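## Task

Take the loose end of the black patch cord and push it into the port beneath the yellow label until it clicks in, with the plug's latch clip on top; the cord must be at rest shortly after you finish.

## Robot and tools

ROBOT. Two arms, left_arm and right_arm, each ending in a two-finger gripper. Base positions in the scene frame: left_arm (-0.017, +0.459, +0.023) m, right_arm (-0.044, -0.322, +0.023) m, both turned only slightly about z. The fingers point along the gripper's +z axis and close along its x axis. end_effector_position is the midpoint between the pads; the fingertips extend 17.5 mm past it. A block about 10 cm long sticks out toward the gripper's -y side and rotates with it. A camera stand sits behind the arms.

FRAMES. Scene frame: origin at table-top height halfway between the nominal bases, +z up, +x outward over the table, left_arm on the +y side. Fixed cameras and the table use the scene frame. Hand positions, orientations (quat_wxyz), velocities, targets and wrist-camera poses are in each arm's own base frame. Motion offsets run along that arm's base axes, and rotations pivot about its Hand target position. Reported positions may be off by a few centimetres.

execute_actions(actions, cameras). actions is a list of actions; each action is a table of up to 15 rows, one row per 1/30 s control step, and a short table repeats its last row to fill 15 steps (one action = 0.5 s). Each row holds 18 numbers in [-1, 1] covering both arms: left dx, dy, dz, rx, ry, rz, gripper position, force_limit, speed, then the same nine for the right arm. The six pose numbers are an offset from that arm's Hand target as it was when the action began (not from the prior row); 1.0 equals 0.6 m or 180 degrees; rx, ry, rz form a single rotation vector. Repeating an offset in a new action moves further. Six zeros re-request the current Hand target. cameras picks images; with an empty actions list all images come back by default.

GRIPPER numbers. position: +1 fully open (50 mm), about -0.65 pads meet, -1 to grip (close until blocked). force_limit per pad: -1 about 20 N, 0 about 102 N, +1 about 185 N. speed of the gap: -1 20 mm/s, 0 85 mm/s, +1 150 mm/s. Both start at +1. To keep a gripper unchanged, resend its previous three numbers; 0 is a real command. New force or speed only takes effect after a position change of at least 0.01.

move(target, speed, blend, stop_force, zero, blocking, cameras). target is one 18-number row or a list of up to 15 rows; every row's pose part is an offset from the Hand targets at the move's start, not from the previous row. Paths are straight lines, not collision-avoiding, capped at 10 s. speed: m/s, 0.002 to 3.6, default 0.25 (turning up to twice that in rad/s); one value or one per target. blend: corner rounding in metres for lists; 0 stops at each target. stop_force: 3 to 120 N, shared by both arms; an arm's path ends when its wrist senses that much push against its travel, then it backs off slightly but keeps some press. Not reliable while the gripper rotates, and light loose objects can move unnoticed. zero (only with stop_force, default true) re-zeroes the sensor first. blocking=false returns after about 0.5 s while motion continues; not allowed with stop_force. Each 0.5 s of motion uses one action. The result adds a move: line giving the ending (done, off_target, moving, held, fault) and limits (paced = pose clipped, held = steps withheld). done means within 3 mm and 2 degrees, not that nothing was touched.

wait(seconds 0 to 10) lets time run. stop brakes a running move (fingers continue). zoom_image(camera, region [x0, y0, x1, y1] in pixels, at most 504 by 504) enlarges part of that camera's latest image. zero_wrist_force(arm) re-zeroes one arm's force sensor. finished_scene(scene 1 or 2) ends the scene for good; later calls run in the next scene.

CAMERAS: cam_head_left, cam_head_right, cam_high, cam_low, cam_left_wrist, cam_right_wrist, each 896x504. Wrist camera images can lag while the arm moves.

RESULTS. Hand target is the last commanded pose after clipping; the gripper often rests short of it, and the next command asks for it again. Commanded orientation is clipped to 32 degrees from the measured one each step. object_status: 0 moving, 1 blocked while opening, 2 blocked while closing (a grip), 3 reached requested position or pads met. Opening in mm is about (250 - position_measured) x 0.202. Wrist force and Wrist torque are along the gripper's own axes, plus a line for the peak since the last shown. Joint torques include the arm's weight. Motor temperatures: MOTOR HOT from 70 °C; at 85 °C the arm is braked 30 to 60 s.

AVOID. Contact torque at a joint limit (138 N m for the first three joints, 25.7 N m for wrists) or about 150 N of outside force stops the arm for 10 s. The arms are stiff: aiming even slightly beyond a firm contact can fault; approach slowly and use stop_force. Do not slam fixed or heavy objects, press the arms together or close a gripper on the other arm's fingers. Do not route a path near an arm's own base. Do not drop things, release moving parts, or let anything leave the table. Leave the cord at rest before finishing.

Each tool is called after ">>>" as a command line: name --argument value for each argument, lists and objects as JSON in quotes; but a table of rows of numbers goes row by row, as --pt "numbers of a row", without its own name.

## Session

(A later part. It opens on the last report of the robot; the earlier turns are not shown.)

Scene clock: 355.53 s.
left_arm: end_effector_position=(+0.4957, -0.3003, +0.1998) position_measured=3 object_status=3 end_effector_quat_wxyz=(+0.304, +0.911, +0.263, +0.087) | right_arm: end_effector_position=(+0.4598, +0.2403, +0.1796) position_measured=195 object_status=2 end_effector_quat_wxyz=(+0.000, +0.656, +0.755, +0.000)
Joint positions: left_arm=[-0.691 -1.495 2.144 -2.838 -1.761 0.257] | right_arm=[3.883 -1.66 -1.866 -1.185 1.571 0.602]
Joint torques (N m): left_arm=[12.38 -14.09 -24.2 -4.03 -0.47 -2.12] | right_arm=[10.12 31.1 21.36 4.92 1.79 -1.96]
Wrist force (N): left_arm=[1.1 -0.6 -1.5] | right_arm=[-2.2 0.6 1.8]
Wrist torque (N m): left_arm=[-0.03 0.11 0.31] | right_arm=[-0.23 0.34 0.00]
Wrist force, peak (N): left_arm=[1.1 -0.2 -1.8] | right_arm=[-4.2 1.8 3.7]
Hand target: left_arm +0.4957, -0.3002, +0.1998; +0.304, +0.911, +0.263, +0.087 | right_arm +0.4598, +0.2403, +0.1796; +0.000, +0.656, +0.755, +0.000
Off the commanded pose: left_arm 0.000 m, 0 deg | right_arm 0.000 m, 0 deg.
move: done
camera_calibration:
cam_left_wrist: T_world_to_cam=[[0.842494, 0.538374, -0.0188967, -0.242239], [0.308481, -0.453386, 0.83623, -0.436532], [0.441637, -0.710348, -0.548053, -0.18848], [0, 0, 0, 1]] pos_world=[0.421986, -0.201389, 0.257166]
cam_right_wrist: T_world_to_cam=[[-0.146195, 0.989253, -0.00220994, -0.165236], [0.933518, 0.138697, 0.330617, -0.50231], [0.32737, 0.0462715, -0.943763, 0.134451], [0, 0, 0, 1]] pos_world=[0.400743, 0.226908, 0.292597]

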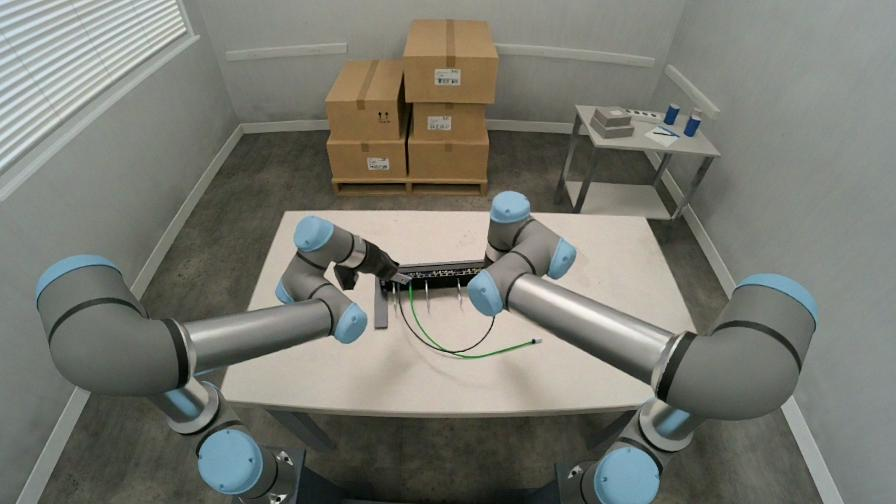

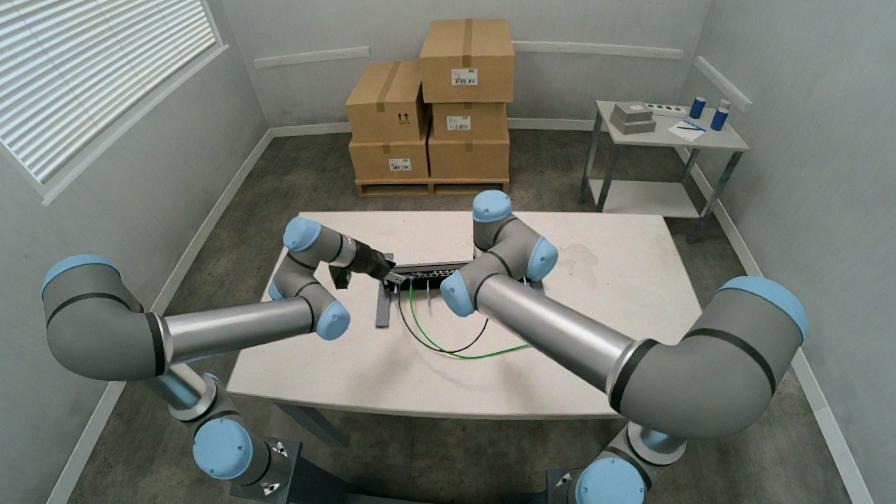

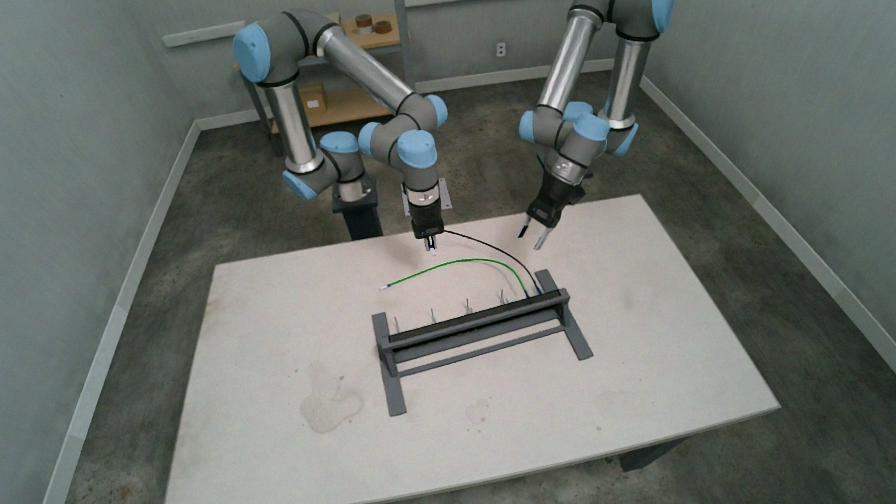

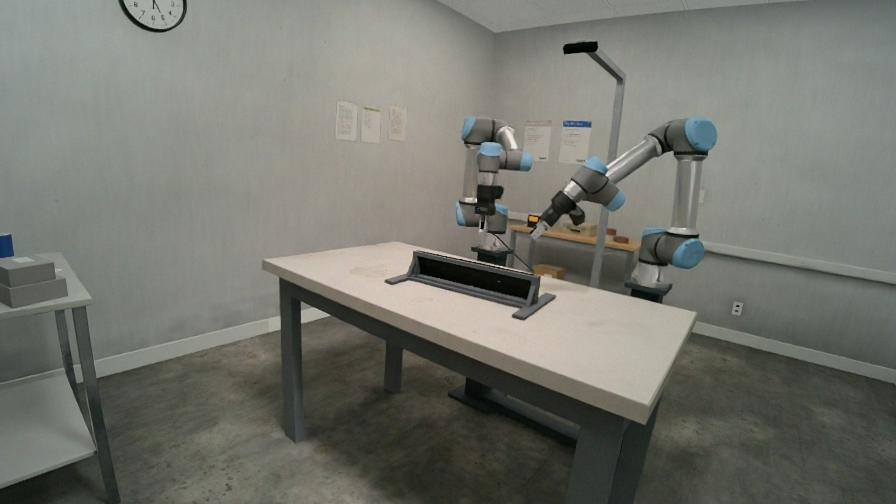

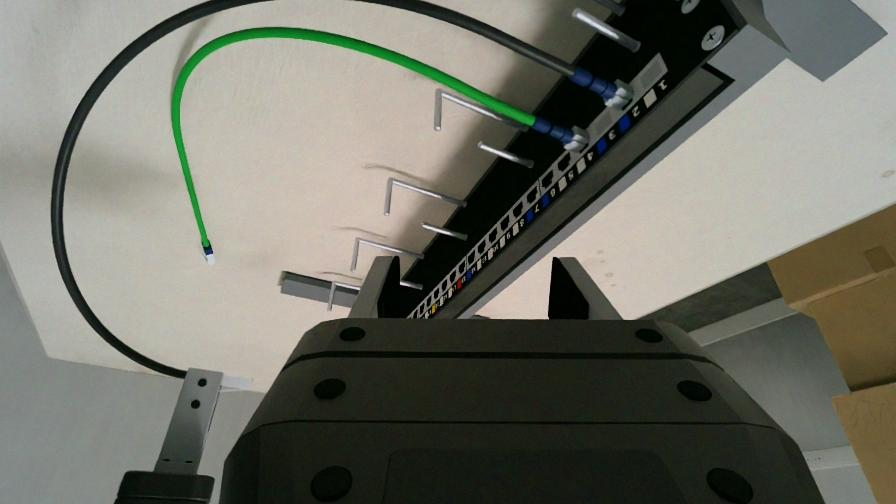

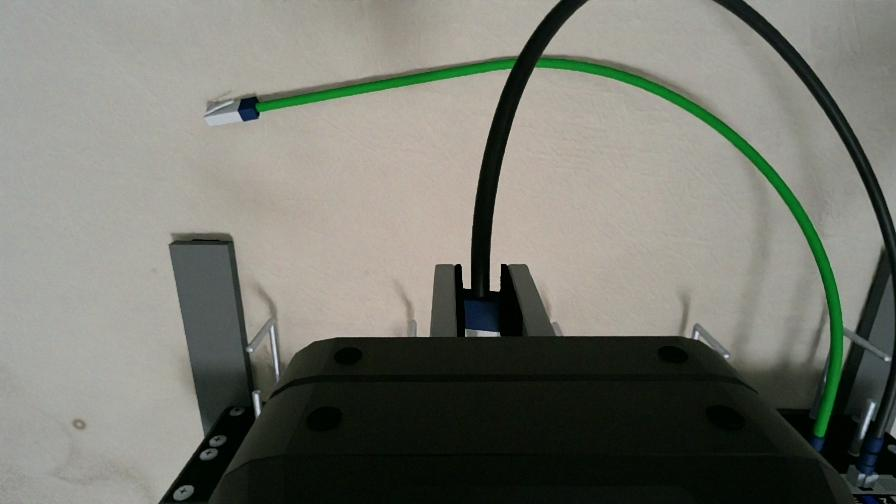

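>>> zoom_image --camera "cam_left_wrist" --region '[120, 340, 280, 500]'

>>> zoom_image --camera "cam_low" --region '[440, 140, 600, 260]'

>>> zoom_image --camera "cam_high" --region '[380, 180, 500, 280]'

Scaled by 3.150 from the camera's 896x504 image, which has a finer 1280x720 frame.

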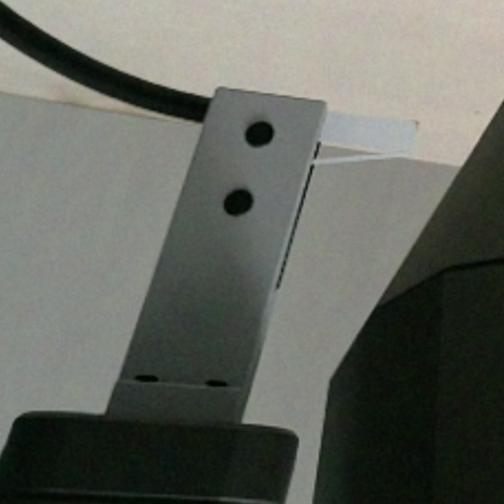

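Scaled by 3.150 from the camera's 896x504 image, which has a finer 1280x720 frame.

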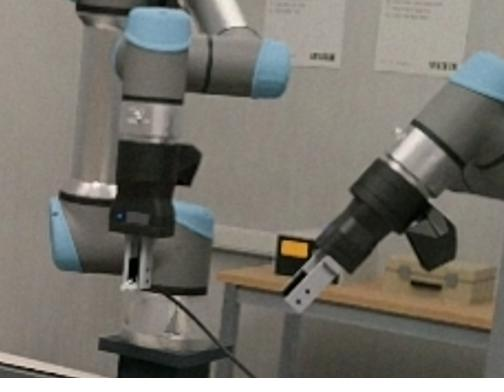

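Scaled by 4.200 from the camera's 896x504 image, which has a finer 1280x720 frame.

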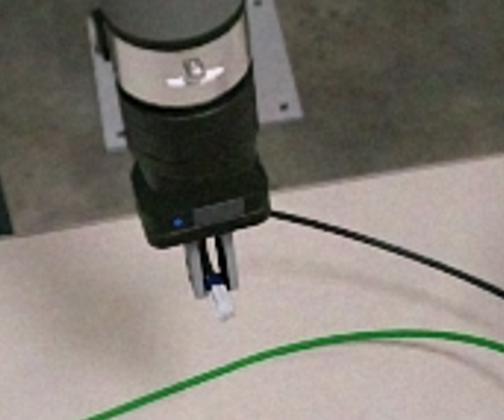

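>>> move --pt "0 0 0 0 0 0 1 -0.5 -0.5 0.03 0.0 0 0 0 0.30 -0.98 -0.3 -1" --speed 0.3 --cameras '["cam_left_wrist"]'

>>> zoom_image --camera "cam_left_wrist" --region '[150, 320, 290, 460]'

Scene clock: 404.87 s.
left_arm: end_effector_position=(+0.4957, -0.3002, +0.1998) position_measured=3 object_status=3 end_effector_quat_wxyz=(+0.304, +0.911, +0.263, +0.087) | right_arm: end_effector_position=(+0.4778, +0.2403, +0.1796) position_measured=195 object_status=2 end_effector_quat_wxyz=(+0.000, +0.242, +0.970, +0.000)
Joint positions: left_arm=[-0.691 -1.495 2.144 -2.839 -1.761 0.257] | right_arm=[3.859 -1.698 -1.823 -1.19 1.571 -0.364]
Joint torques (N m): left_arm=[12.5 -13 -19.97 -4.53 -1.15 -1.93] | right_arm=[2.53 32.33 15.35 0.98 1.17 -1.82]
Wrist force (N): left_arm=[0.8 -0.5 -1.6] | right_arm=[-2.2 0.6 1.9]
Wrist torque (N m): left_arm=[-0.01 0.15 0.33] | right_arm=[-0.25 0.32 -0.01]
Wrist force, peak (N): left_arm=[1.4 -0.7 -1.9] | right_arm=[-2.8 0.7 2.1]
Hand target: left_arm +0.4957, -0.3002, +0.1998; +0.304, +0.911, +0.263, +0.087 | right_arm +0.4778, +0.2403, +0.1796; +0.000, +0.242, +0.970, +0.000
Off the commanded pose: left_arm 0.000 m, 0 deg | right_arm 0.000 m, 0 deg.
move: done
camera_calibration:
cam_left_wrist: T_world_to_cam=[[0.842328, 0.538623, -0.0191945, -0.242043], [0.308779, -0.453083, 0.836284, -0.436527], [0.441745, -0.710353, -0.54796, -0.188606], [0, 0, 0, 1]] pos_world=[0.421985, -0.20139, 0.257066]
Images, in order (width x height): cam_left_wrist 896x504.

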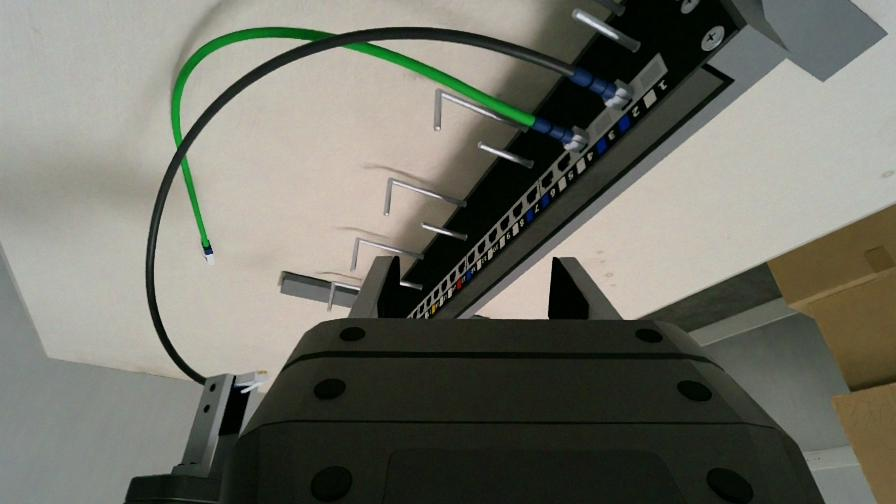

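Scaled by 3.600 from the camera's 896x504 image, which has a finer 1280x720 frame.

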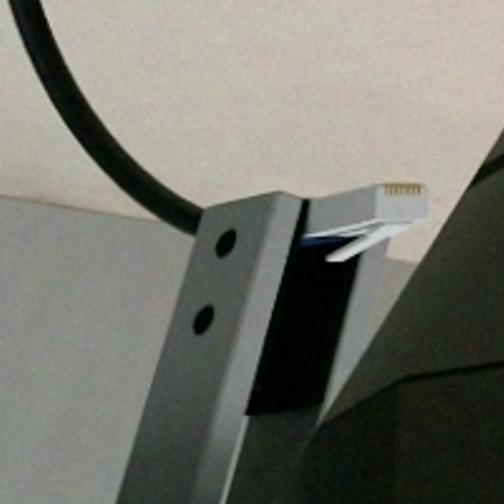

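>>> zoom_image --camera "cam_left_wrist" --region '[220, 360, 280, 420]'

Scaled by 8.400 from the camera's 896x504 image, which has a finer 1280x720 frame.

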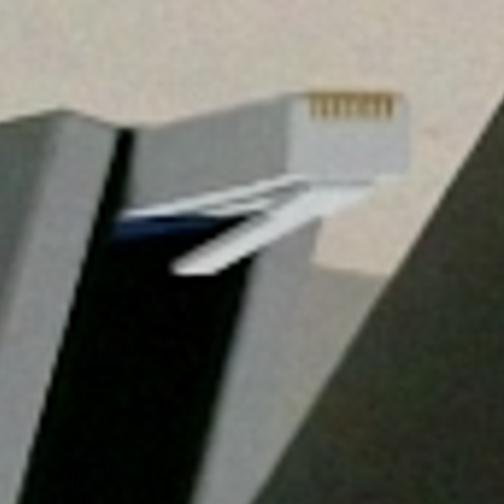

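>>> move --pt "0 0 0 0 0 0 1 -0.5 -0.5 0 0 0 -0.0417 -0.0785 0 -1 -0.1 -1" --speed 0.3 --cameras '["cam_left_wrist"]'

>>> zoom_image --camera "cam_left_wrist" --region '[215, 350, 285, 420]'

Scene clock: 491.97 s.
left_arm: end_effector_position=(+0.4957, -0.3002, +0.1998) position_measured=3 object_status=3 end_effector_quat_wxyz=(+0.304, +0.911, +0.263, +0.087) | right_arm: end_effector_position=(+0.4778, +0.2403, +0.1796) position_measured=197 object_status=2 end_effector_quat_wxyz=(+0.135, +0.239, +0.961, -0.033)
Joint positions: left_arm=[-0.691 -1.495 2.144 -2.839 -1.761 0.257] | right_arm=[3.996 -1.625 -1.95 -1.072 1.3 -0.237]
Joint torques (N m): left_arm=[12.06 -13.69 -25.07 -1.88 -1.1 -0.85] | right_arm=[2.39 18.95 23.5 1.32 -2.84 -0.71]
Wrist force (N): left_arm=[1.0 -0.7 -1.7] | right_arm=[-1.4 0.6 2.3]
Wrist torque (N m): left_arm=[-0.04 0.12 0.33] | right_arm=[-0.24 0.29 0.12]
Wrist force, peak (N): left_arm=[1.3 -0.3 -1.9] | right_arm=[-2.8 0.7 2.0]
Hand target: left_arm +0.4957, -0.3002, +0.1998; +0.304, +0.911, +0.263, +0.087 | right_arm +0.4778, +0.2403, +0.1796; +0.135, +0.239, +0.961, -0.033
Off the commanded pose: left_arm 0.000 m, 0 deg | right_arm 0.000 m, 0 deg.
move: done
camera_calibration:
cam_left_wrist: T_world_to_cam=[[0.842328, 0.538623, -0.0191945, -0.242043], [0.308779, -0.453083, 0.836284, -0.436527], [0.441745, -0.710353, -0.54796, -0.188606], [0, 0, 0, 1]] pos_world=[0.421985, -0.20139, 0.257066]
Images, in order (width x height): cam_left_wrist 896x504.

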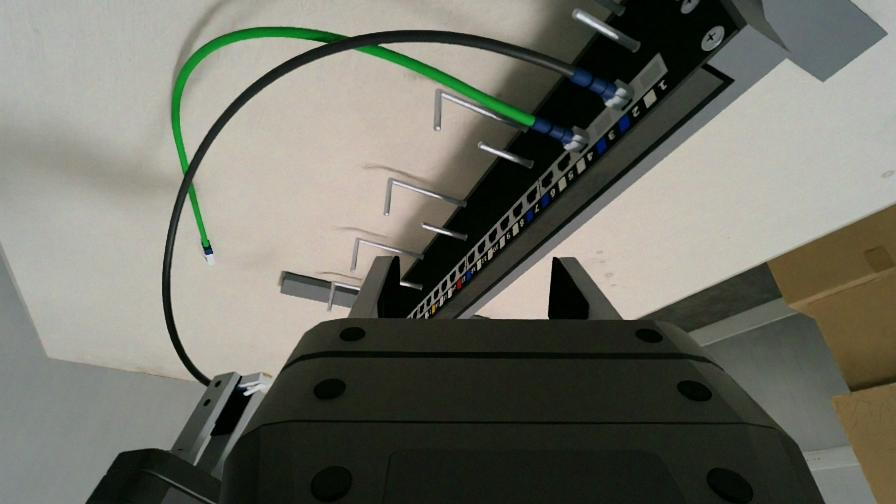

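Scaled by 7.200 from the camera's 896x504 image, which has a finer 1280x720 frame.

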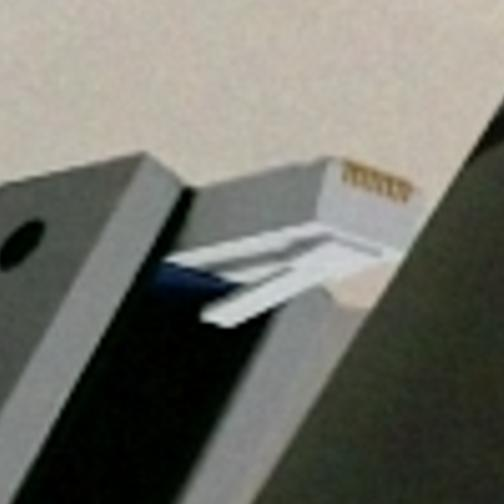

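>>> move --pt "-0.025 -0.083 0.02 0 0 0.05 1 -0.5 -0.5 -0.03 0 0 0 0 -0.30 -1 -0.1 -1" --speed 0.3 --cameras '["cam_left_wrist","cam_right_wrist"]'

>>> zoom_image --camera "cam_left_wrist" --region '[380, 130, 560, 320]'

>>> zoom_image --camera "cam_right_wrist" --region '[400, 200, 560, 340]'

Scene clock: 527.80 s.
left_arm: end_effector_position=(+0.4807, -0.3501, +0.2118) position_measured=3 object_status=3 end_effector_quat_wxyz=(+0.296, +0.888, +0.334, +0.111) | right_arm: end_effector_position=(+0.4598, +0.2403, +0.1796) position_measured=197 object_status=2 end_effector_quat_wxyz=(+0.105, +0.649, +0.748, -0.091)
Joint positions: left_arm=[-0.856 -1.512 2.131 -2.833 -1.569 -0.004] | right_arm=[3.993 -1.723 -1.772 -1.402 1.36 0.731]
Joint torques (N m): left_arm=[12.14 -33.55 -19.92 -4.78 -1.65 2.2] | right_arm=[8.97 35.95 16.22 4.88 -3.36 1.33]
Wrist force (N): left_arm=[0.6 -0.5 -1.5] | right_arm=[-1.6 0.2 2.1]
Wrist torque (N m): left_arm=[0.04 0.17 0.33] | right_arm=[-0.24 0.30 0.13]
Wrist force, peak (N): left_arm=[1.4 -0.9 -1.8] | right_arm=[-1.6 0.8 2.6]
Hand target: left_arm +0.4807, -0.3500, +0.2118; +0.296, +0.888, +0.334, +0.111 | right_arm +0.4598, +0.2403, +0.1796; +0.105, +0.650, +0.747, -0.091
Off the commanded pose: left_arm 0.000 m, 0 deg | right_arm 0.000 m, 0 deg.
move: done
camera_calibration:
cam_left_wrist: T_world_to_cam=[[0.747757, 0.663696, -0.0191612, -0.113077], [0.375803, -0.399256, 0.836282, -0.477987], [0.547387, -0.632536, -0.547965, -0.23432], [0, 0, 0, 1]] pos_world=[0.392447, -0.264006, 0.269166]
cam_right_wrist: T_world_to_cam=[[-0.141103, 0.950269, -0.277633, -0.108699], [0.920828, 0.22896, 0.315678, -0.515434], [0.363546, -0.211109, -0.907341, 0.173093], [0, 0, 0, 1]] pos_world=[0.396361, 0.257848, 0.289587]
Images, in order (width x height): cam_left_wrist 896x504, cam_right_wrist 896x504.

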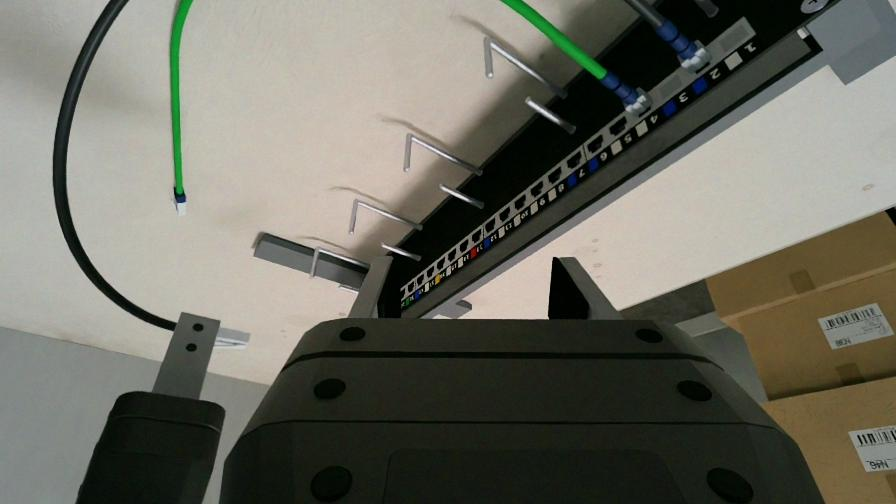

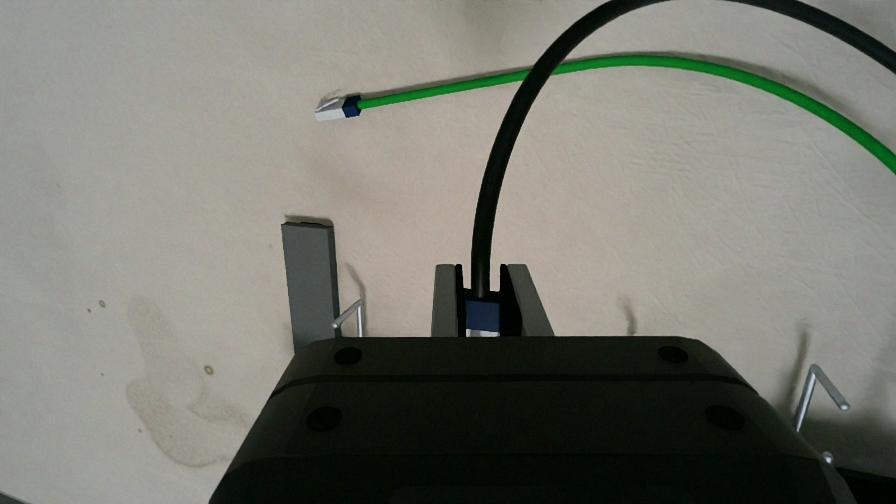

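Scaled by 2.653 from the camera's 896x504 image, which has a finer 1280x720 frame.

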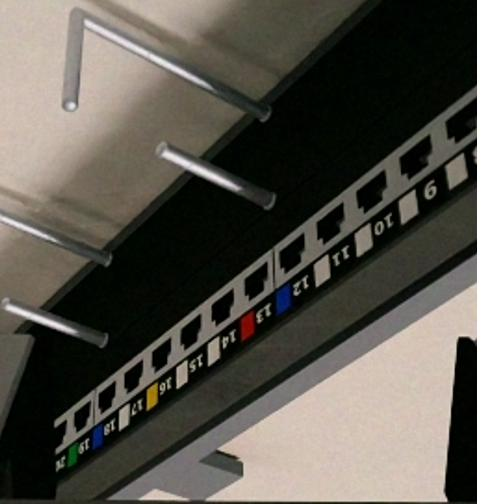

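Scaled by 3.150 from the camera's 896x504 image, which has a finer 1280x720 frame.

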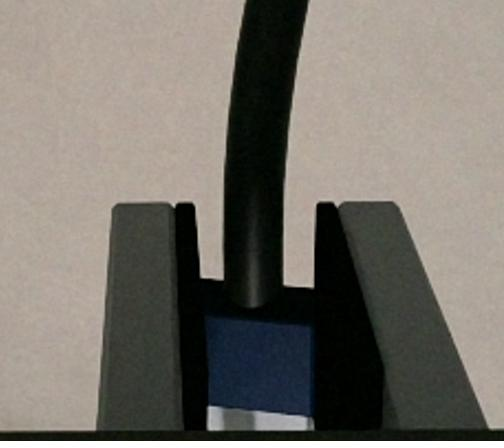

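>>> move --pt "0 0 0 0 0 0 1 -0.5 -0.5 0.167 0.026 -0.166 0 0 0 -1 -0.1 -1" --pt "0 0 0 0 0 0 1 -0.5 -0.5 0.2097 0.0333 -0.1798 0 0 0 -1 -0.1 -1" --speed '[0.12,0.03]' --stop_force 8 --cameras '["cam_left_wrist","cam_right_wrist","cam_head_right"]'

>>> zoom_image --camera "cam_left_wrist" --region '[380, 210, 500, 320]'

>>> zoom_image --camera "cam_head_right" --region '[420, 240, 560, 330]'

Scene clock: 600.80 s.
left_arm: end_effector_position=(+0.4807, -0.3500, +0.2118) position_measured=3 object_status=3 end_effector_quat_wxyz=(+0.296, +0.888, +0.334, +0.111) | right_arm: end_effector_position=(+0.5856, +0.2603, +0.0717) position_measured=197 object_status=2 end_effector_quat_wxyz=(+0.105, +0.650, +0.747, -0.091)
Joint positions: left_arm=[-0.856 -1.512 2.131 -2.833 -1.569 -0.004] | right_arm=[3.866 -2.092 -1.57 -1.207 1.339 0.602]
Joint torques (N m): left_arm=[11.84 -14.39 -15.93 -5.84 -1.71 2.46] | right_arm=[10.51 49.62 13.45 3.82 -0.2 1.89]
Wrist force (N): left_arm=[0.6 -0.6 -1.8] | right_arm=[-1.9 0.1 1.7]
Wrist torque (N m): left_arm=[0.02 0.16 0.33] | right_arm=[-0.28 0.36 0.08]
Wrist force, peak (N): left_arm=[0.6 -0.7 -1.9] | right_arm=[-1.4 1.1 3.3]
Hand target: left_arm +0.4807, -0.3500, +0.2118; +0.296, +0.888, +0.334, +0.111 | right_arm +0.5856, +0.2603, +0.0717; +0.105, +0.650, +0.747, -0.091
Off the commanded pose: left_arm 0.000 m, 0 deg | right_arm 0.000 m, 0 deg.
move: done
camera_calibration:
cam_left_wrist: T_world_to_cam=[[0.747687, 0.663774, -0.0191822, -0.113025], [0.375838, -0.399183, 0.836301, -0.477903], [0.547457, -0.632501, -0.547935, -0.234402], [0, 0, 0, 1]] pos_world=[0.392447, -0.264007, 0.269066]
cam_right_wrist: T_world_to_cam=[[-0.14094, 0.950267, -0.277719, -0.140045], [0.920808, 0.228866, 0.315804, -0.601833], [0.363659, -0.211216, -0.907271, 0.0337485], [0, 0, 0, 1]] pos_world=[0.522162, 0.277948, 0.181787]
Images, in order (width x height): cam_head_right 896x504, cam_left_wrist 896x504, cam_right_wrist 896x504.

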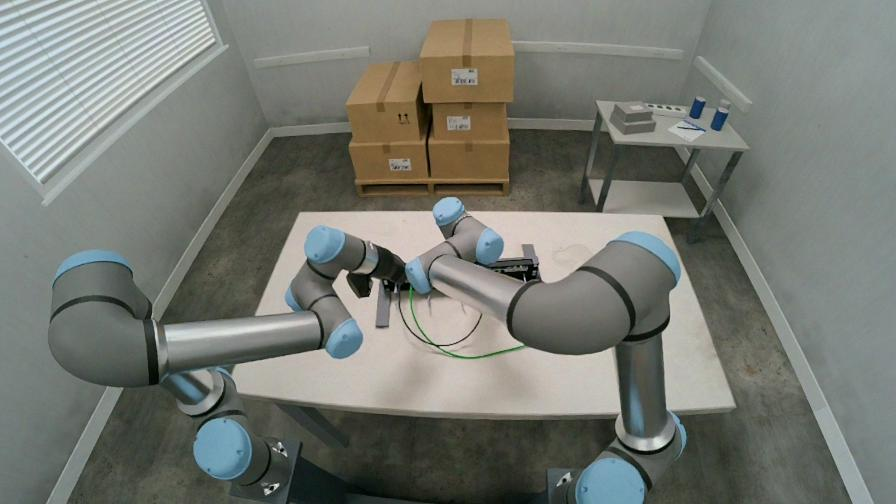

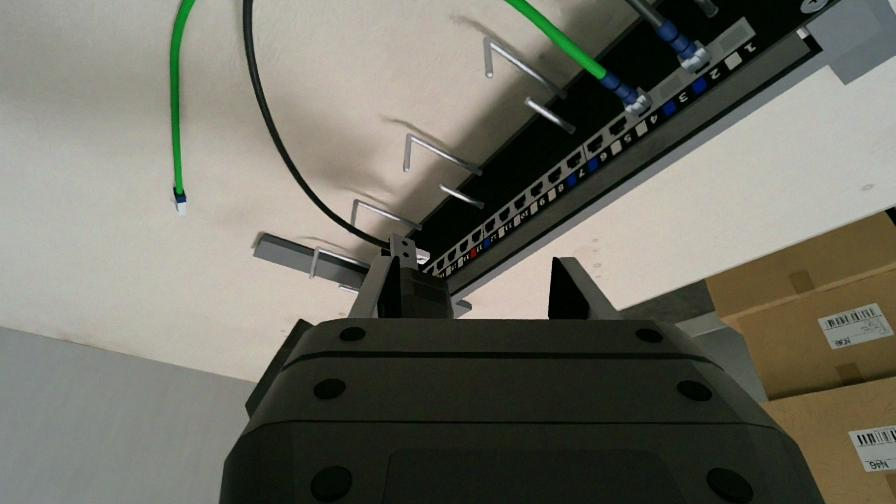

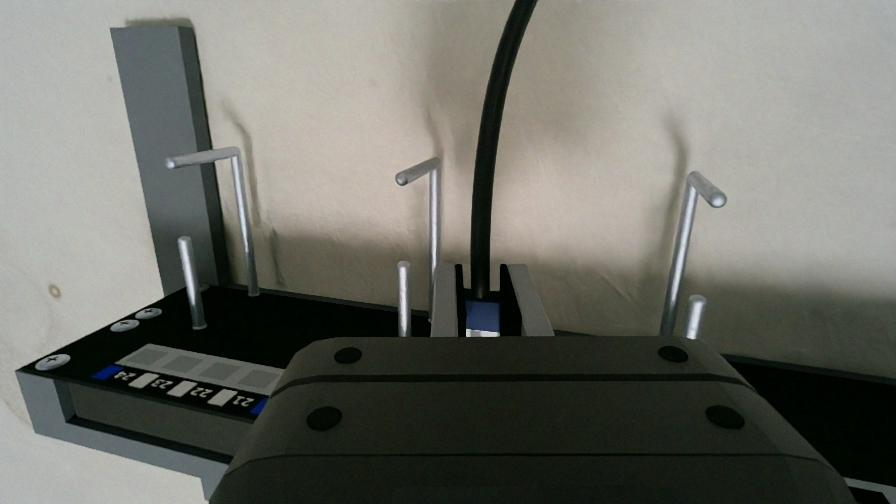

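Scaled by 4.200 from the camera's 896x504 image, which has a finer 1280x720 frame.

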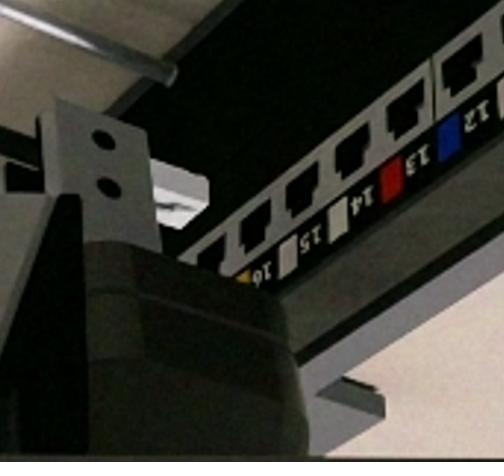

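Scaled by 3.600 from the camera's 896x504 image, which has a finer 1280x720 frame.

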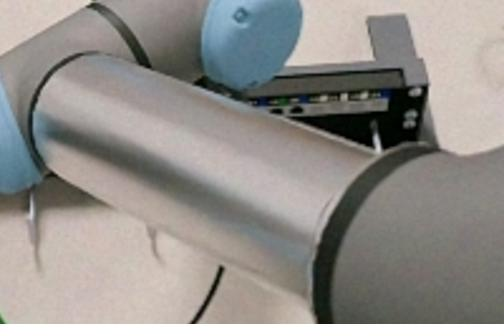

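>>> zoom_image --camera "cam_left_wrist" --region '[410, 235, 470, 285]'

Scaled by 8.400 from the camera's 896x504 image, which has a finer 1280x720 frame.

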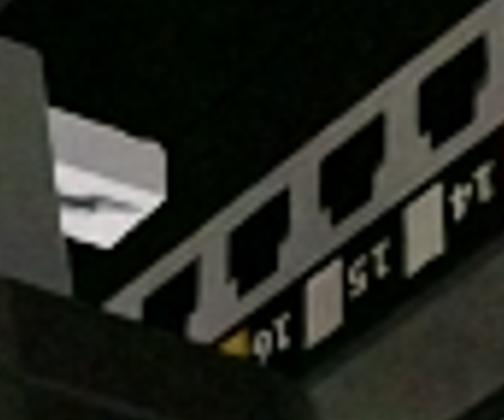

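>>> move --pt "0 0 0 0 0 0 1 -0.5 -0.5 0.0197 0.0045 0 0 0 0 -1 -0.1 -1" --pt "0 0 0 0 0 0 1 -0.5 -0.5 0.0362 0.0068 0 0 0 0 -1 -0.1 -1" --speed '[0.02,0.006]' --stop_force 6 --cameras '["cam_left_wrist"]'

>>> zoom_image --camera "cam_left_wrist" --region '[410, 235, 470, 285]'

Scene clock: 678.27 s.
left_arm: end_effector_position=(+0.4807, -0.3500, +0.2118) position_measured=3 object_status=3 end_effector_quat_wxyz=(+0.296, +0.888, +0.334, +0.111) | right_arm: end_effector_position=(+0.5993, +0.2632, +0.0717) position_measured=197 object_status=2 end_effector_quat_wxyz=(+0.105, +0.650, +0.747, -0.091)
Joint positions: left_arm=[-0.856 -1.512 2.131 -2.833 -1.569 -0.004] | right_arm=[3.855 -2.12 -1.525 -1.222 1.337 0.592]
Joint torques (N m): left_arm=[11.83 -14.4 -16.03 -5.83 -1.51 2.35] | right_arm=[7.37 50.48 15.31 5.49 -2.69 1.69]
Wrist force (N): left_arm=[0.4 -0.3 -1.6] | right_arm=[0.1 -4.5 0.7]
Wrist torque (N m): left_arm=[0.06 0.20 0.32] | right_arm=[-0.38 0.38 0.05]
Wrist force, peak (N): left_arm=[0.8 -0.6 -1.9] | right_arm=[-1.1 -11.7 0.7]
Hand target: left_arm +0.4807, -0.3500, +0.2118; +0.296, +0.888, +0.334, +0.111 | right_arm +0.5993, +0.2632, +0.0717; +0.105, +0.650, +0.747, -0.091 (not the last commanded pose)
Off the commanded pose: left_arm 0.000 m, 0 deg | right_arm 0.008 m, 0 deg.
move: contact (right_arm); path passed 1 of 2 targets
camera_calibration:
cam_left_wrist: T_world_to_cam=[[0.747687, 0.663774, -0.0191822, -0.113025], [0.375838, -0.399183, 0.836301, -0.477903], [0.547457, -0.632501, -0.547935, -0.234402], [0, 0, 0, 1]] pos_world=[0.392447, -0.264007, 0.269066]
Images, in order (width x height): cam_left_wrist 896x504.

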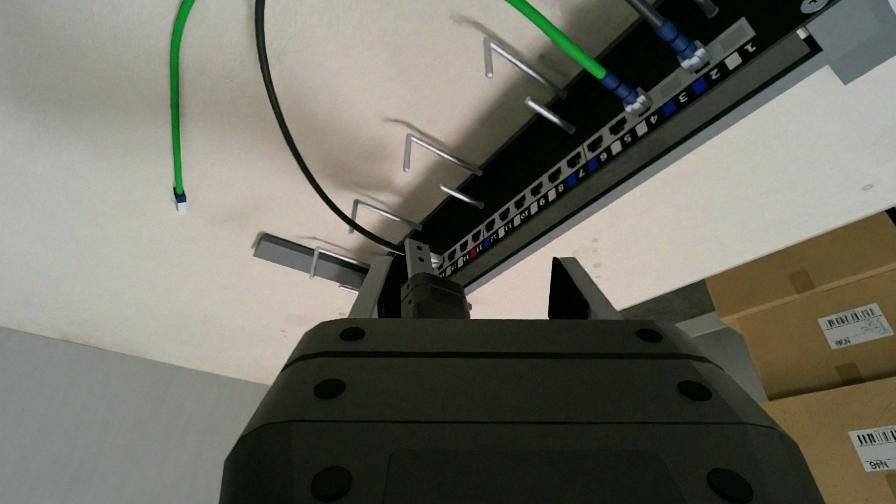

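Scaled by 8.400 from the camera's 896x504 image, which has a finer 1280x720 frame.

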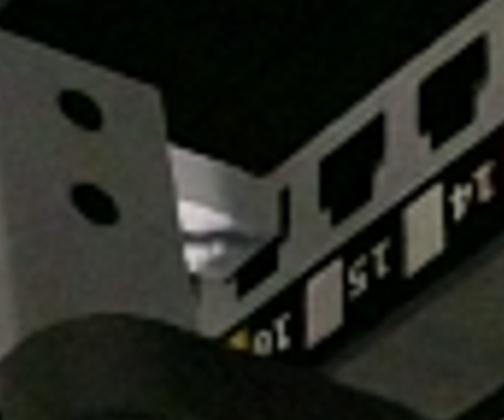

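>>> zoom_image --camera "cam_left_wrist" --region '[425, 245, 461, 275]'

Scaled by 14.000 from the camera's 896x504 image, which has a finer 1280x720 frame.

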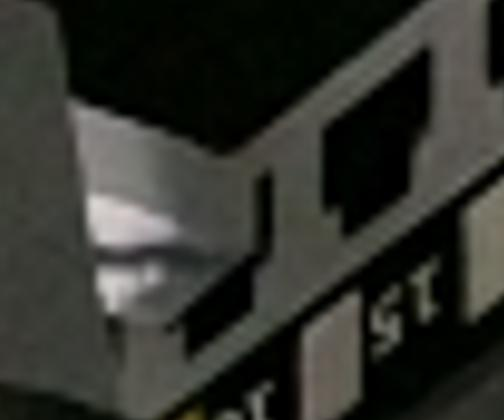

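>>> move --pt "0 0 0 0 0 0 1 -0.5 -0.5 -0.0021 0.0030 0.0013 0 0 0 -1 -0.1 -1" --pt "0 0 0 0 0 0 1 -0.5 -0.5 0.0070 0.0043 0.0013 0 0 0 -1 -0.1 -1" --speed '[0.02,0.006]' --stop_force 6 --cameras '["cam_left_wrist"]'

>>> zoom_image --camera "cam_left_wrist" --region '[425, 245, 461, 275]'

Scene clock: 758.80 s.
left_arm: end_effector_position=(+0.4807, -0.3500, +0.2118) position_measured=3 object_status=3 end_effector_quat_wxyz=(+0.296, +0.888, +0.334, +0.111) | right_arm: end_effector_position=(+0.5997, +0.2653, +0.0725) position_measured=197 object_status=2 end_effector_quat_wxyz=(+0.105, +0.650, +0.748, -0.091)
Joint positions: left_arm=[-0.856 -1.512 2.131 -2.833 -1.569 -0.004] | right_arm=[3.857 -2.122 -1.519 -1.226 1.337 0.594]
Joint torques (N m): left_arm=[11.9 -14.5 -16.18 -5.77 -1.37 2.41] | right_arm=[9.42 51.23 16.43 6.51 -1.35 1.88]
Wrist force (N): left_arm=[0.5 -0.7 -1.5] | right_arm=[-1.9 -7.9 0.9]
Wrist torque (N m): left_arm=[0.00 0.18 0.32] | right_arm=[-0.44 0.30 0.07]
Wrist force, peak (N): left_arm=[0.7 -0.9 -1.9] | right_arm=[-2.8 -16.6 1.3]
Hand target: left_arm +0.4807, -0.3500, +0.2118; +0.296, +0.888, +0.334, +0.111 | right_arm +0.5997, +0.2654, +0.0725; +0.105, +0.650, +0.748, -0.091 (not the last commanded pose)
Off the commanded pose: left_arm 0.000 m, 0 deg | right_arm 0.004 m, 0 deg.
move: contact (right_arm); path passed 1 of 2 targets
camera_calibration:
cam_left_wrist: T_world_to_cam=[[0.747687, 0.663774, -0.0191822, -0.113025], [0.375838, -0.399183, 0.836301, -0.477903], [0.547457, -0.632501, -0.547935, -0.234402], [0, 0, 0, 1]] pos_world=[0.392447, -0.264007, 0.269066]
Images, in order (width x height): cam_left_wrist 896x504.

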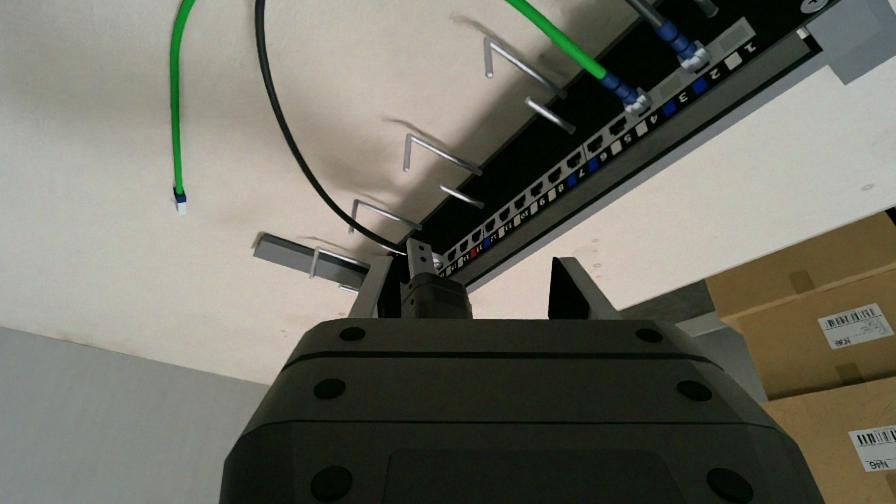

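Scaled by 14.000 from the camera's 896x504 image, which has a finer 1280x720 frame.

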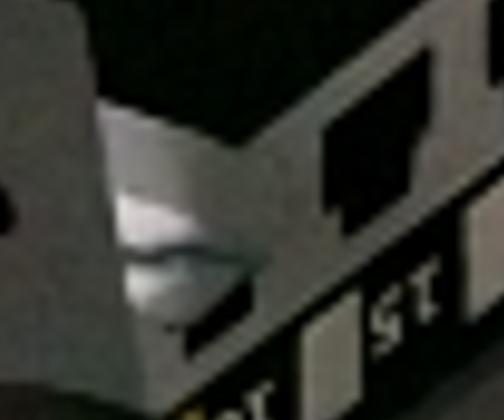

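>>> move --pt "0 0 0 0 0 0 1 -0.5 -0.5 -0.0165 -0.0023 0 0 0 0 -1 -0.1 -1" --speed 0.04 --cameras '["cam_left_wrist"]'

>>> zoom_image --camera "cam_left_wrist" --region '[421, 240, 463, 280]'

>>> zoom_image --camera "cam_left_wrist" --region '[441, 220, 501, 280]'

Scene clock: 800.53 s.
left_arm: end_effector_position=(+0.4807, -0.3500, +0.2118) position_measured=3 object_status=3 end_effector_quat_wxyz=(+0.296, +0.888, +0.334, +0.111) | right_arm: end_effector_position=(+0.5898, +0.2640, +0.0725) position_measured=197 object_status=2 end_effector_quat_wxyz=(+0.105, +0.650, +0.748, -0.091)
Joint positions: left_arm=[-0.856 -1.512 2.131 -2.833 -1.569 -0.004] | right_arm=[3.866 -2.102 -1.55 -1.216 1.339 0.602]
Joint torques (N m): left_arm=[11.83 -14.99 -16.4 -5.76 -1.23 2.32] | right_arm=[-2.51 35.98 27.89 2.7 1.34 -0.24]
Wrist force (N): left_arm=[0.7 -0.7 -1.6] | right_arm=[-1.6 0.0 1.7]
Wrist torque (N m): left_arm=[0.00 0.14 0.32] | right_arm=[-0.29 0.30 -0.10]
Wrist force, peak (N): left_arm=[0.7 -1.0 -1.9] | right_arm=[-2.4 -8.2 1.3]
Hand target: left_arm +0.4807, -0.3500, +0.2118; +0.296, +0.888, +0.334, +0.111 | right_arm +0.5898, +0.2640, +0.0725; +0.105, +0.650, +0.748, -0.091
Off the commanded pose: left_arm 0.000 m, 0 deg | right_arm 0.000 m, 0 deg.
move: done
camera_calibration:
cam_left_wrist: T_world_to_cam=[[0.747687, 0.663774, -0.0191822, -0.113025], [0.375838, -0.399183, 0.836301, -0.477903], [0.547457, -0.632501, -0.547935, -0.234402], [0, 0, 0, 1]] pos_world=[0.392447, -0.264007, 0.269066]
Images, in order (width x height): cam_left_wrist 896x504.

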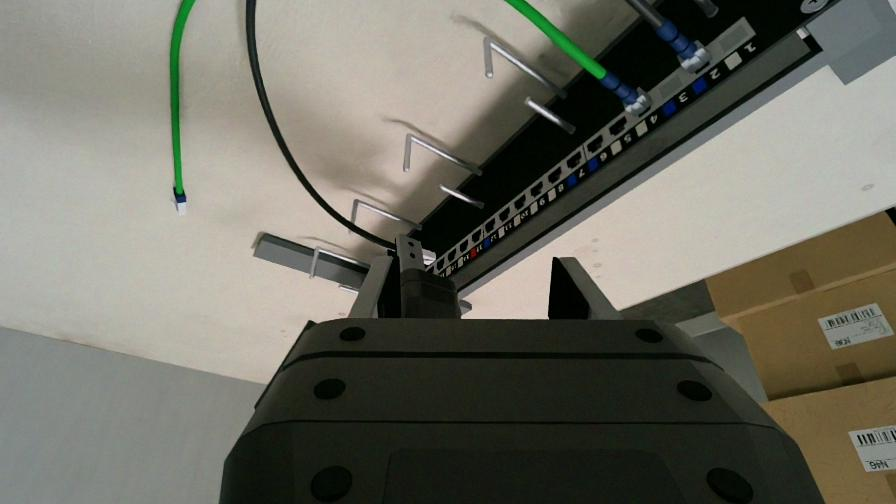

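Scaled by 12.000 from the camera's 896x504 image, which has a finer 1280x720 frame.

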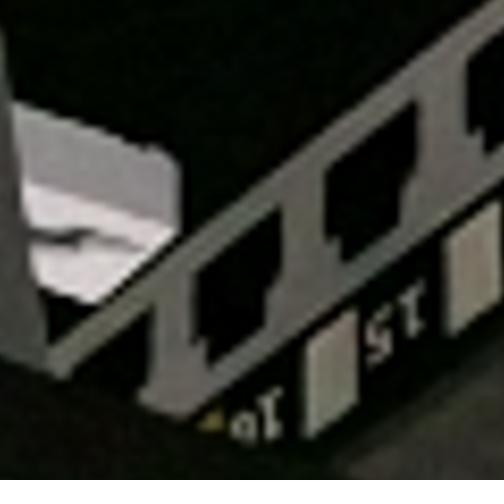

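Scaled by 8.400 from the camera's 896x504 image, which has a finer 1280x720 frame.

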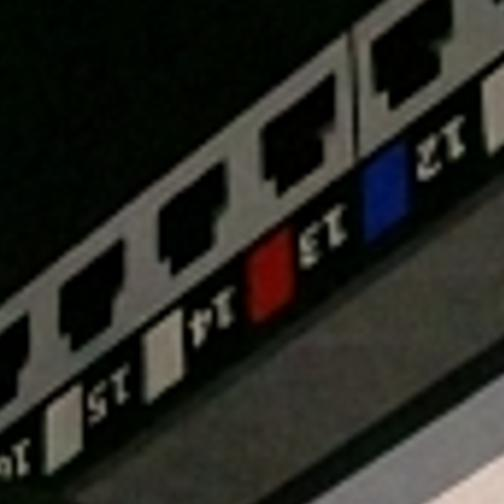

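>>> move --pt "0 0 0 0 0 0 1 -0.5 -0.5 0.0148 0.0016 0.0012 0.0055 0.0008 0 -1 -0.1 -1" --pt "0 0 0 0 0 0 1 -0.5 -0.5 0.0265 0.0033 0.0012 0.0055 0.0008 0 -1 -0.1 -1" --speed '[0.02,0.006]' --stop_force 6 --cameras '["cam_left_wrist"]'

>>> zoom_image --camera "cam_left_wrist" --region '[421, 240, 463, 280]'

Scene clock: 844.90 s.
left_arm: end_effector_position=(+0.4807, -0.3500, +0.2118) position_measured=3 object_status=3 end_effector_quat_wxyz=(+0.296, +0.888, +0.334, +0.111) | right_arm: end_effector_position=(+0.5996, +0.2651, +0.0732) position_measured=197 object_status=2 end_effector_quat_wxyz=(+0.098, +0.650, +0.748, -0.085)
Joint positions: left_arm=[-0.856 -1.512 2.131 -2.833 -1.569 -0.004] | right_arm=[3.851 -2.117 -1.525 -1.214 1.352 0.586]
Joint torques (N m): left_arm=[11.91 -14.65 -16.33 -5.67 -1.02 2.4] | right_arm=[7.82 51.21 15.97 5.62 -1.41 1.64]
Wrist force (N): left_arm=[0.7 -0.8 -1.7] | right_arm=[-1.7 -3.6 0.9]
Wrist torque (N m): left_arm=[-0.01 0.15 0.33] | right_arm=[-0.39 0.33 0.08]
Wrist force, peak (N): left_arm=[0.7 -0.7 -1.9] | right_arm=[-3.6 -8.7 1.2]
Hand target: left_arm +0.4807, -0.3500, +0.2118; +0.296, +0.888, +0.334, +0.111 | right_arm +0.5996, +0.2651, +0.0732; +0.098, +0.650, +0.748, -0.085 (not the last commanded pose)
Off the commanded pose: left_arm 0.000 m, 0 deg | right_arm 0.006 m, 0 deg.
move: contact (right_arm); path passed 1 of 2 targets
camera_calibration:
cam_left_wrist: T_world_to_cam=[[0.747687, 0.663774, -0.0191822, -0.113025], [0.375838, -0.399183, 0.836301, -0.477903], [0.547457, -0.632501, -0.547935, -0.234402], [0, 0, 0, 1]] pos_world=[0.392447, -0.264007, 0.269066]
Images, in order (width x height): cam_left_wrist 896x504.

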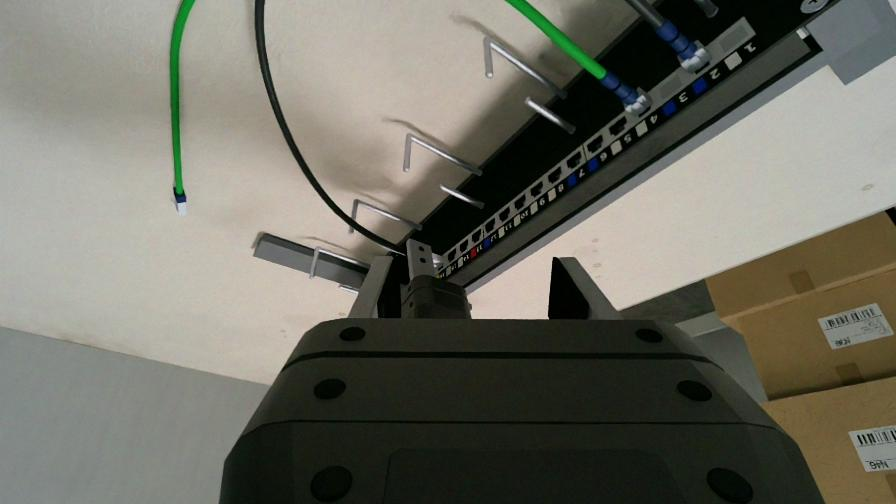

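Scaled by 12.000 from the camera's 896x504 image, which has a finer 1280x720 frame.

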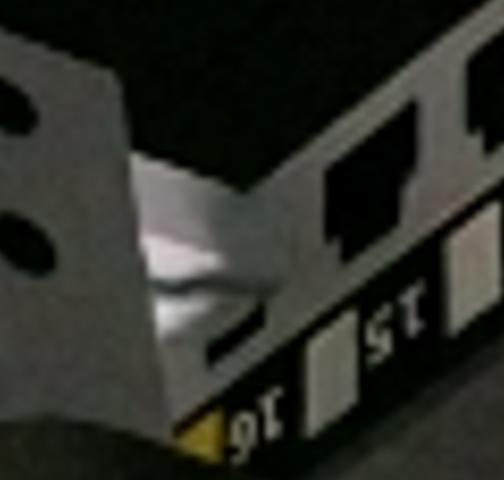

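>>> move --pt "0 0 0 0 0 0 1 -0.5 -0.5 -0.0019 -0.0009 0 0 0 0 -1 -0.1 -1" --pt "0 0 0 0 0 0 1 -0.5 -0.5 0.0067 0.0003 0 0 0 0 -1 -0.1 -1" --speed '[0.02,0.006]' --stop_force 6 --cameras '["cam_left_wrist"]'

>>> zoom_image --camera "cam_left_wrist" --region '[421, 240, 463, 280]'

Scene clock: 862.83 s.
left_arm: end_effector_position=(+0.4807, -0.3500, +0.2118) position_measured=3 object_status=3 end_effector_quat_wxyz=(+0.296, +0.888, +0.334, +0.111) | right_arm: end_effector_position=(+0.5999, +0.2649, +0.0732) position_measured=197 object_status=2 end_effector_quat_wxyz=(+0.098, +0.650, +0.748, -0.085)
Joint positions: left_arm=[-0.856 -1.512 2.131 -2.833 -1.569 -0.004] | right_arm=[3.851 -2.117 -1.524 -1.214 1.352 0.585]
Joint torques (N m): left_arm=[11.57 -14.73 -16.52 -5.69 -0.94 2.35] | right_arm=[9.98 51.6 16.28 6.04 -1.13 1.83]
Wrist force (N): left_arm=[0.7 -0.6 -1.7] | right_arm=[-2.7 -5.4 1.4]
Wrist torque (N m): left_arm=[0.03 0.15 0.33] | right_arm=[-0.42 0.39 0.09]
Wrist force, peak (N): left_arm=[1.0 -0.8 -1.7] | right_arm=[-1.8 -14.5 1.4]
Hand target: left_arm +0.4807, -0.3500, +0.2118; +0.296, +0.888, +0.334, +0.111 | right_arm +0.5999, +0.2649, +0.0732; +0.098, +0.650, +0.748, -0.085 (not the last commanded pose)
Off the commanded pose: left_arm 0.000 m, 0 deg | right_arm 0.004 m, 0 deg.
move: contact (right_arm); path passed 1 of 2 targets
camera_calibration:
cam_left_wrist: T_world_to_cam=[[0.747687, 0.663774, -0.0191822, -0.113025], [0.375838, -0.399183, 0.836301, -0.477903], [0.547457, -0.632501, -0.547935, -0.234402], [0, 0, 0, 1]] pos_world=[0.392447, -0.264007, 0.269066]
Images, in order (width x height): cam_left_wrist 896x504.

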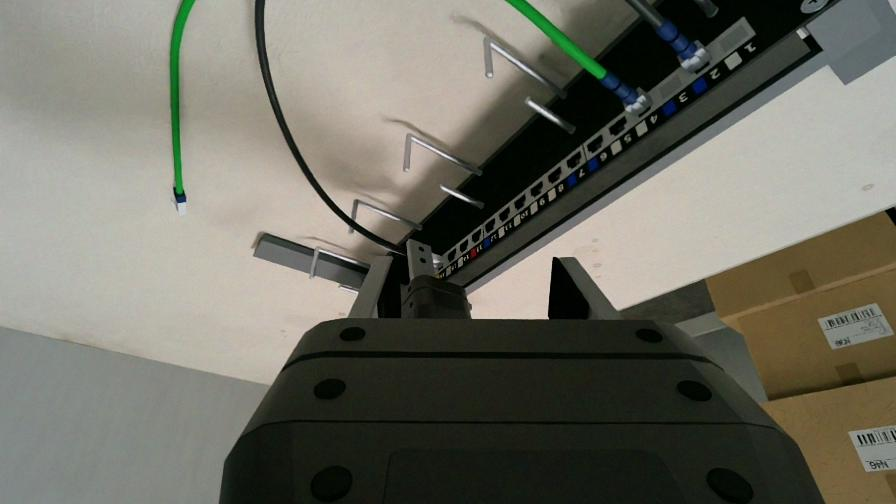

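Scaled by 12.000 from the camera's 896x504 image, which has a finer 1280x720 frame.

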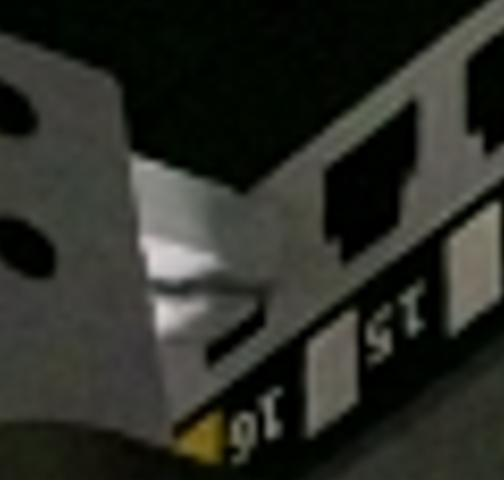

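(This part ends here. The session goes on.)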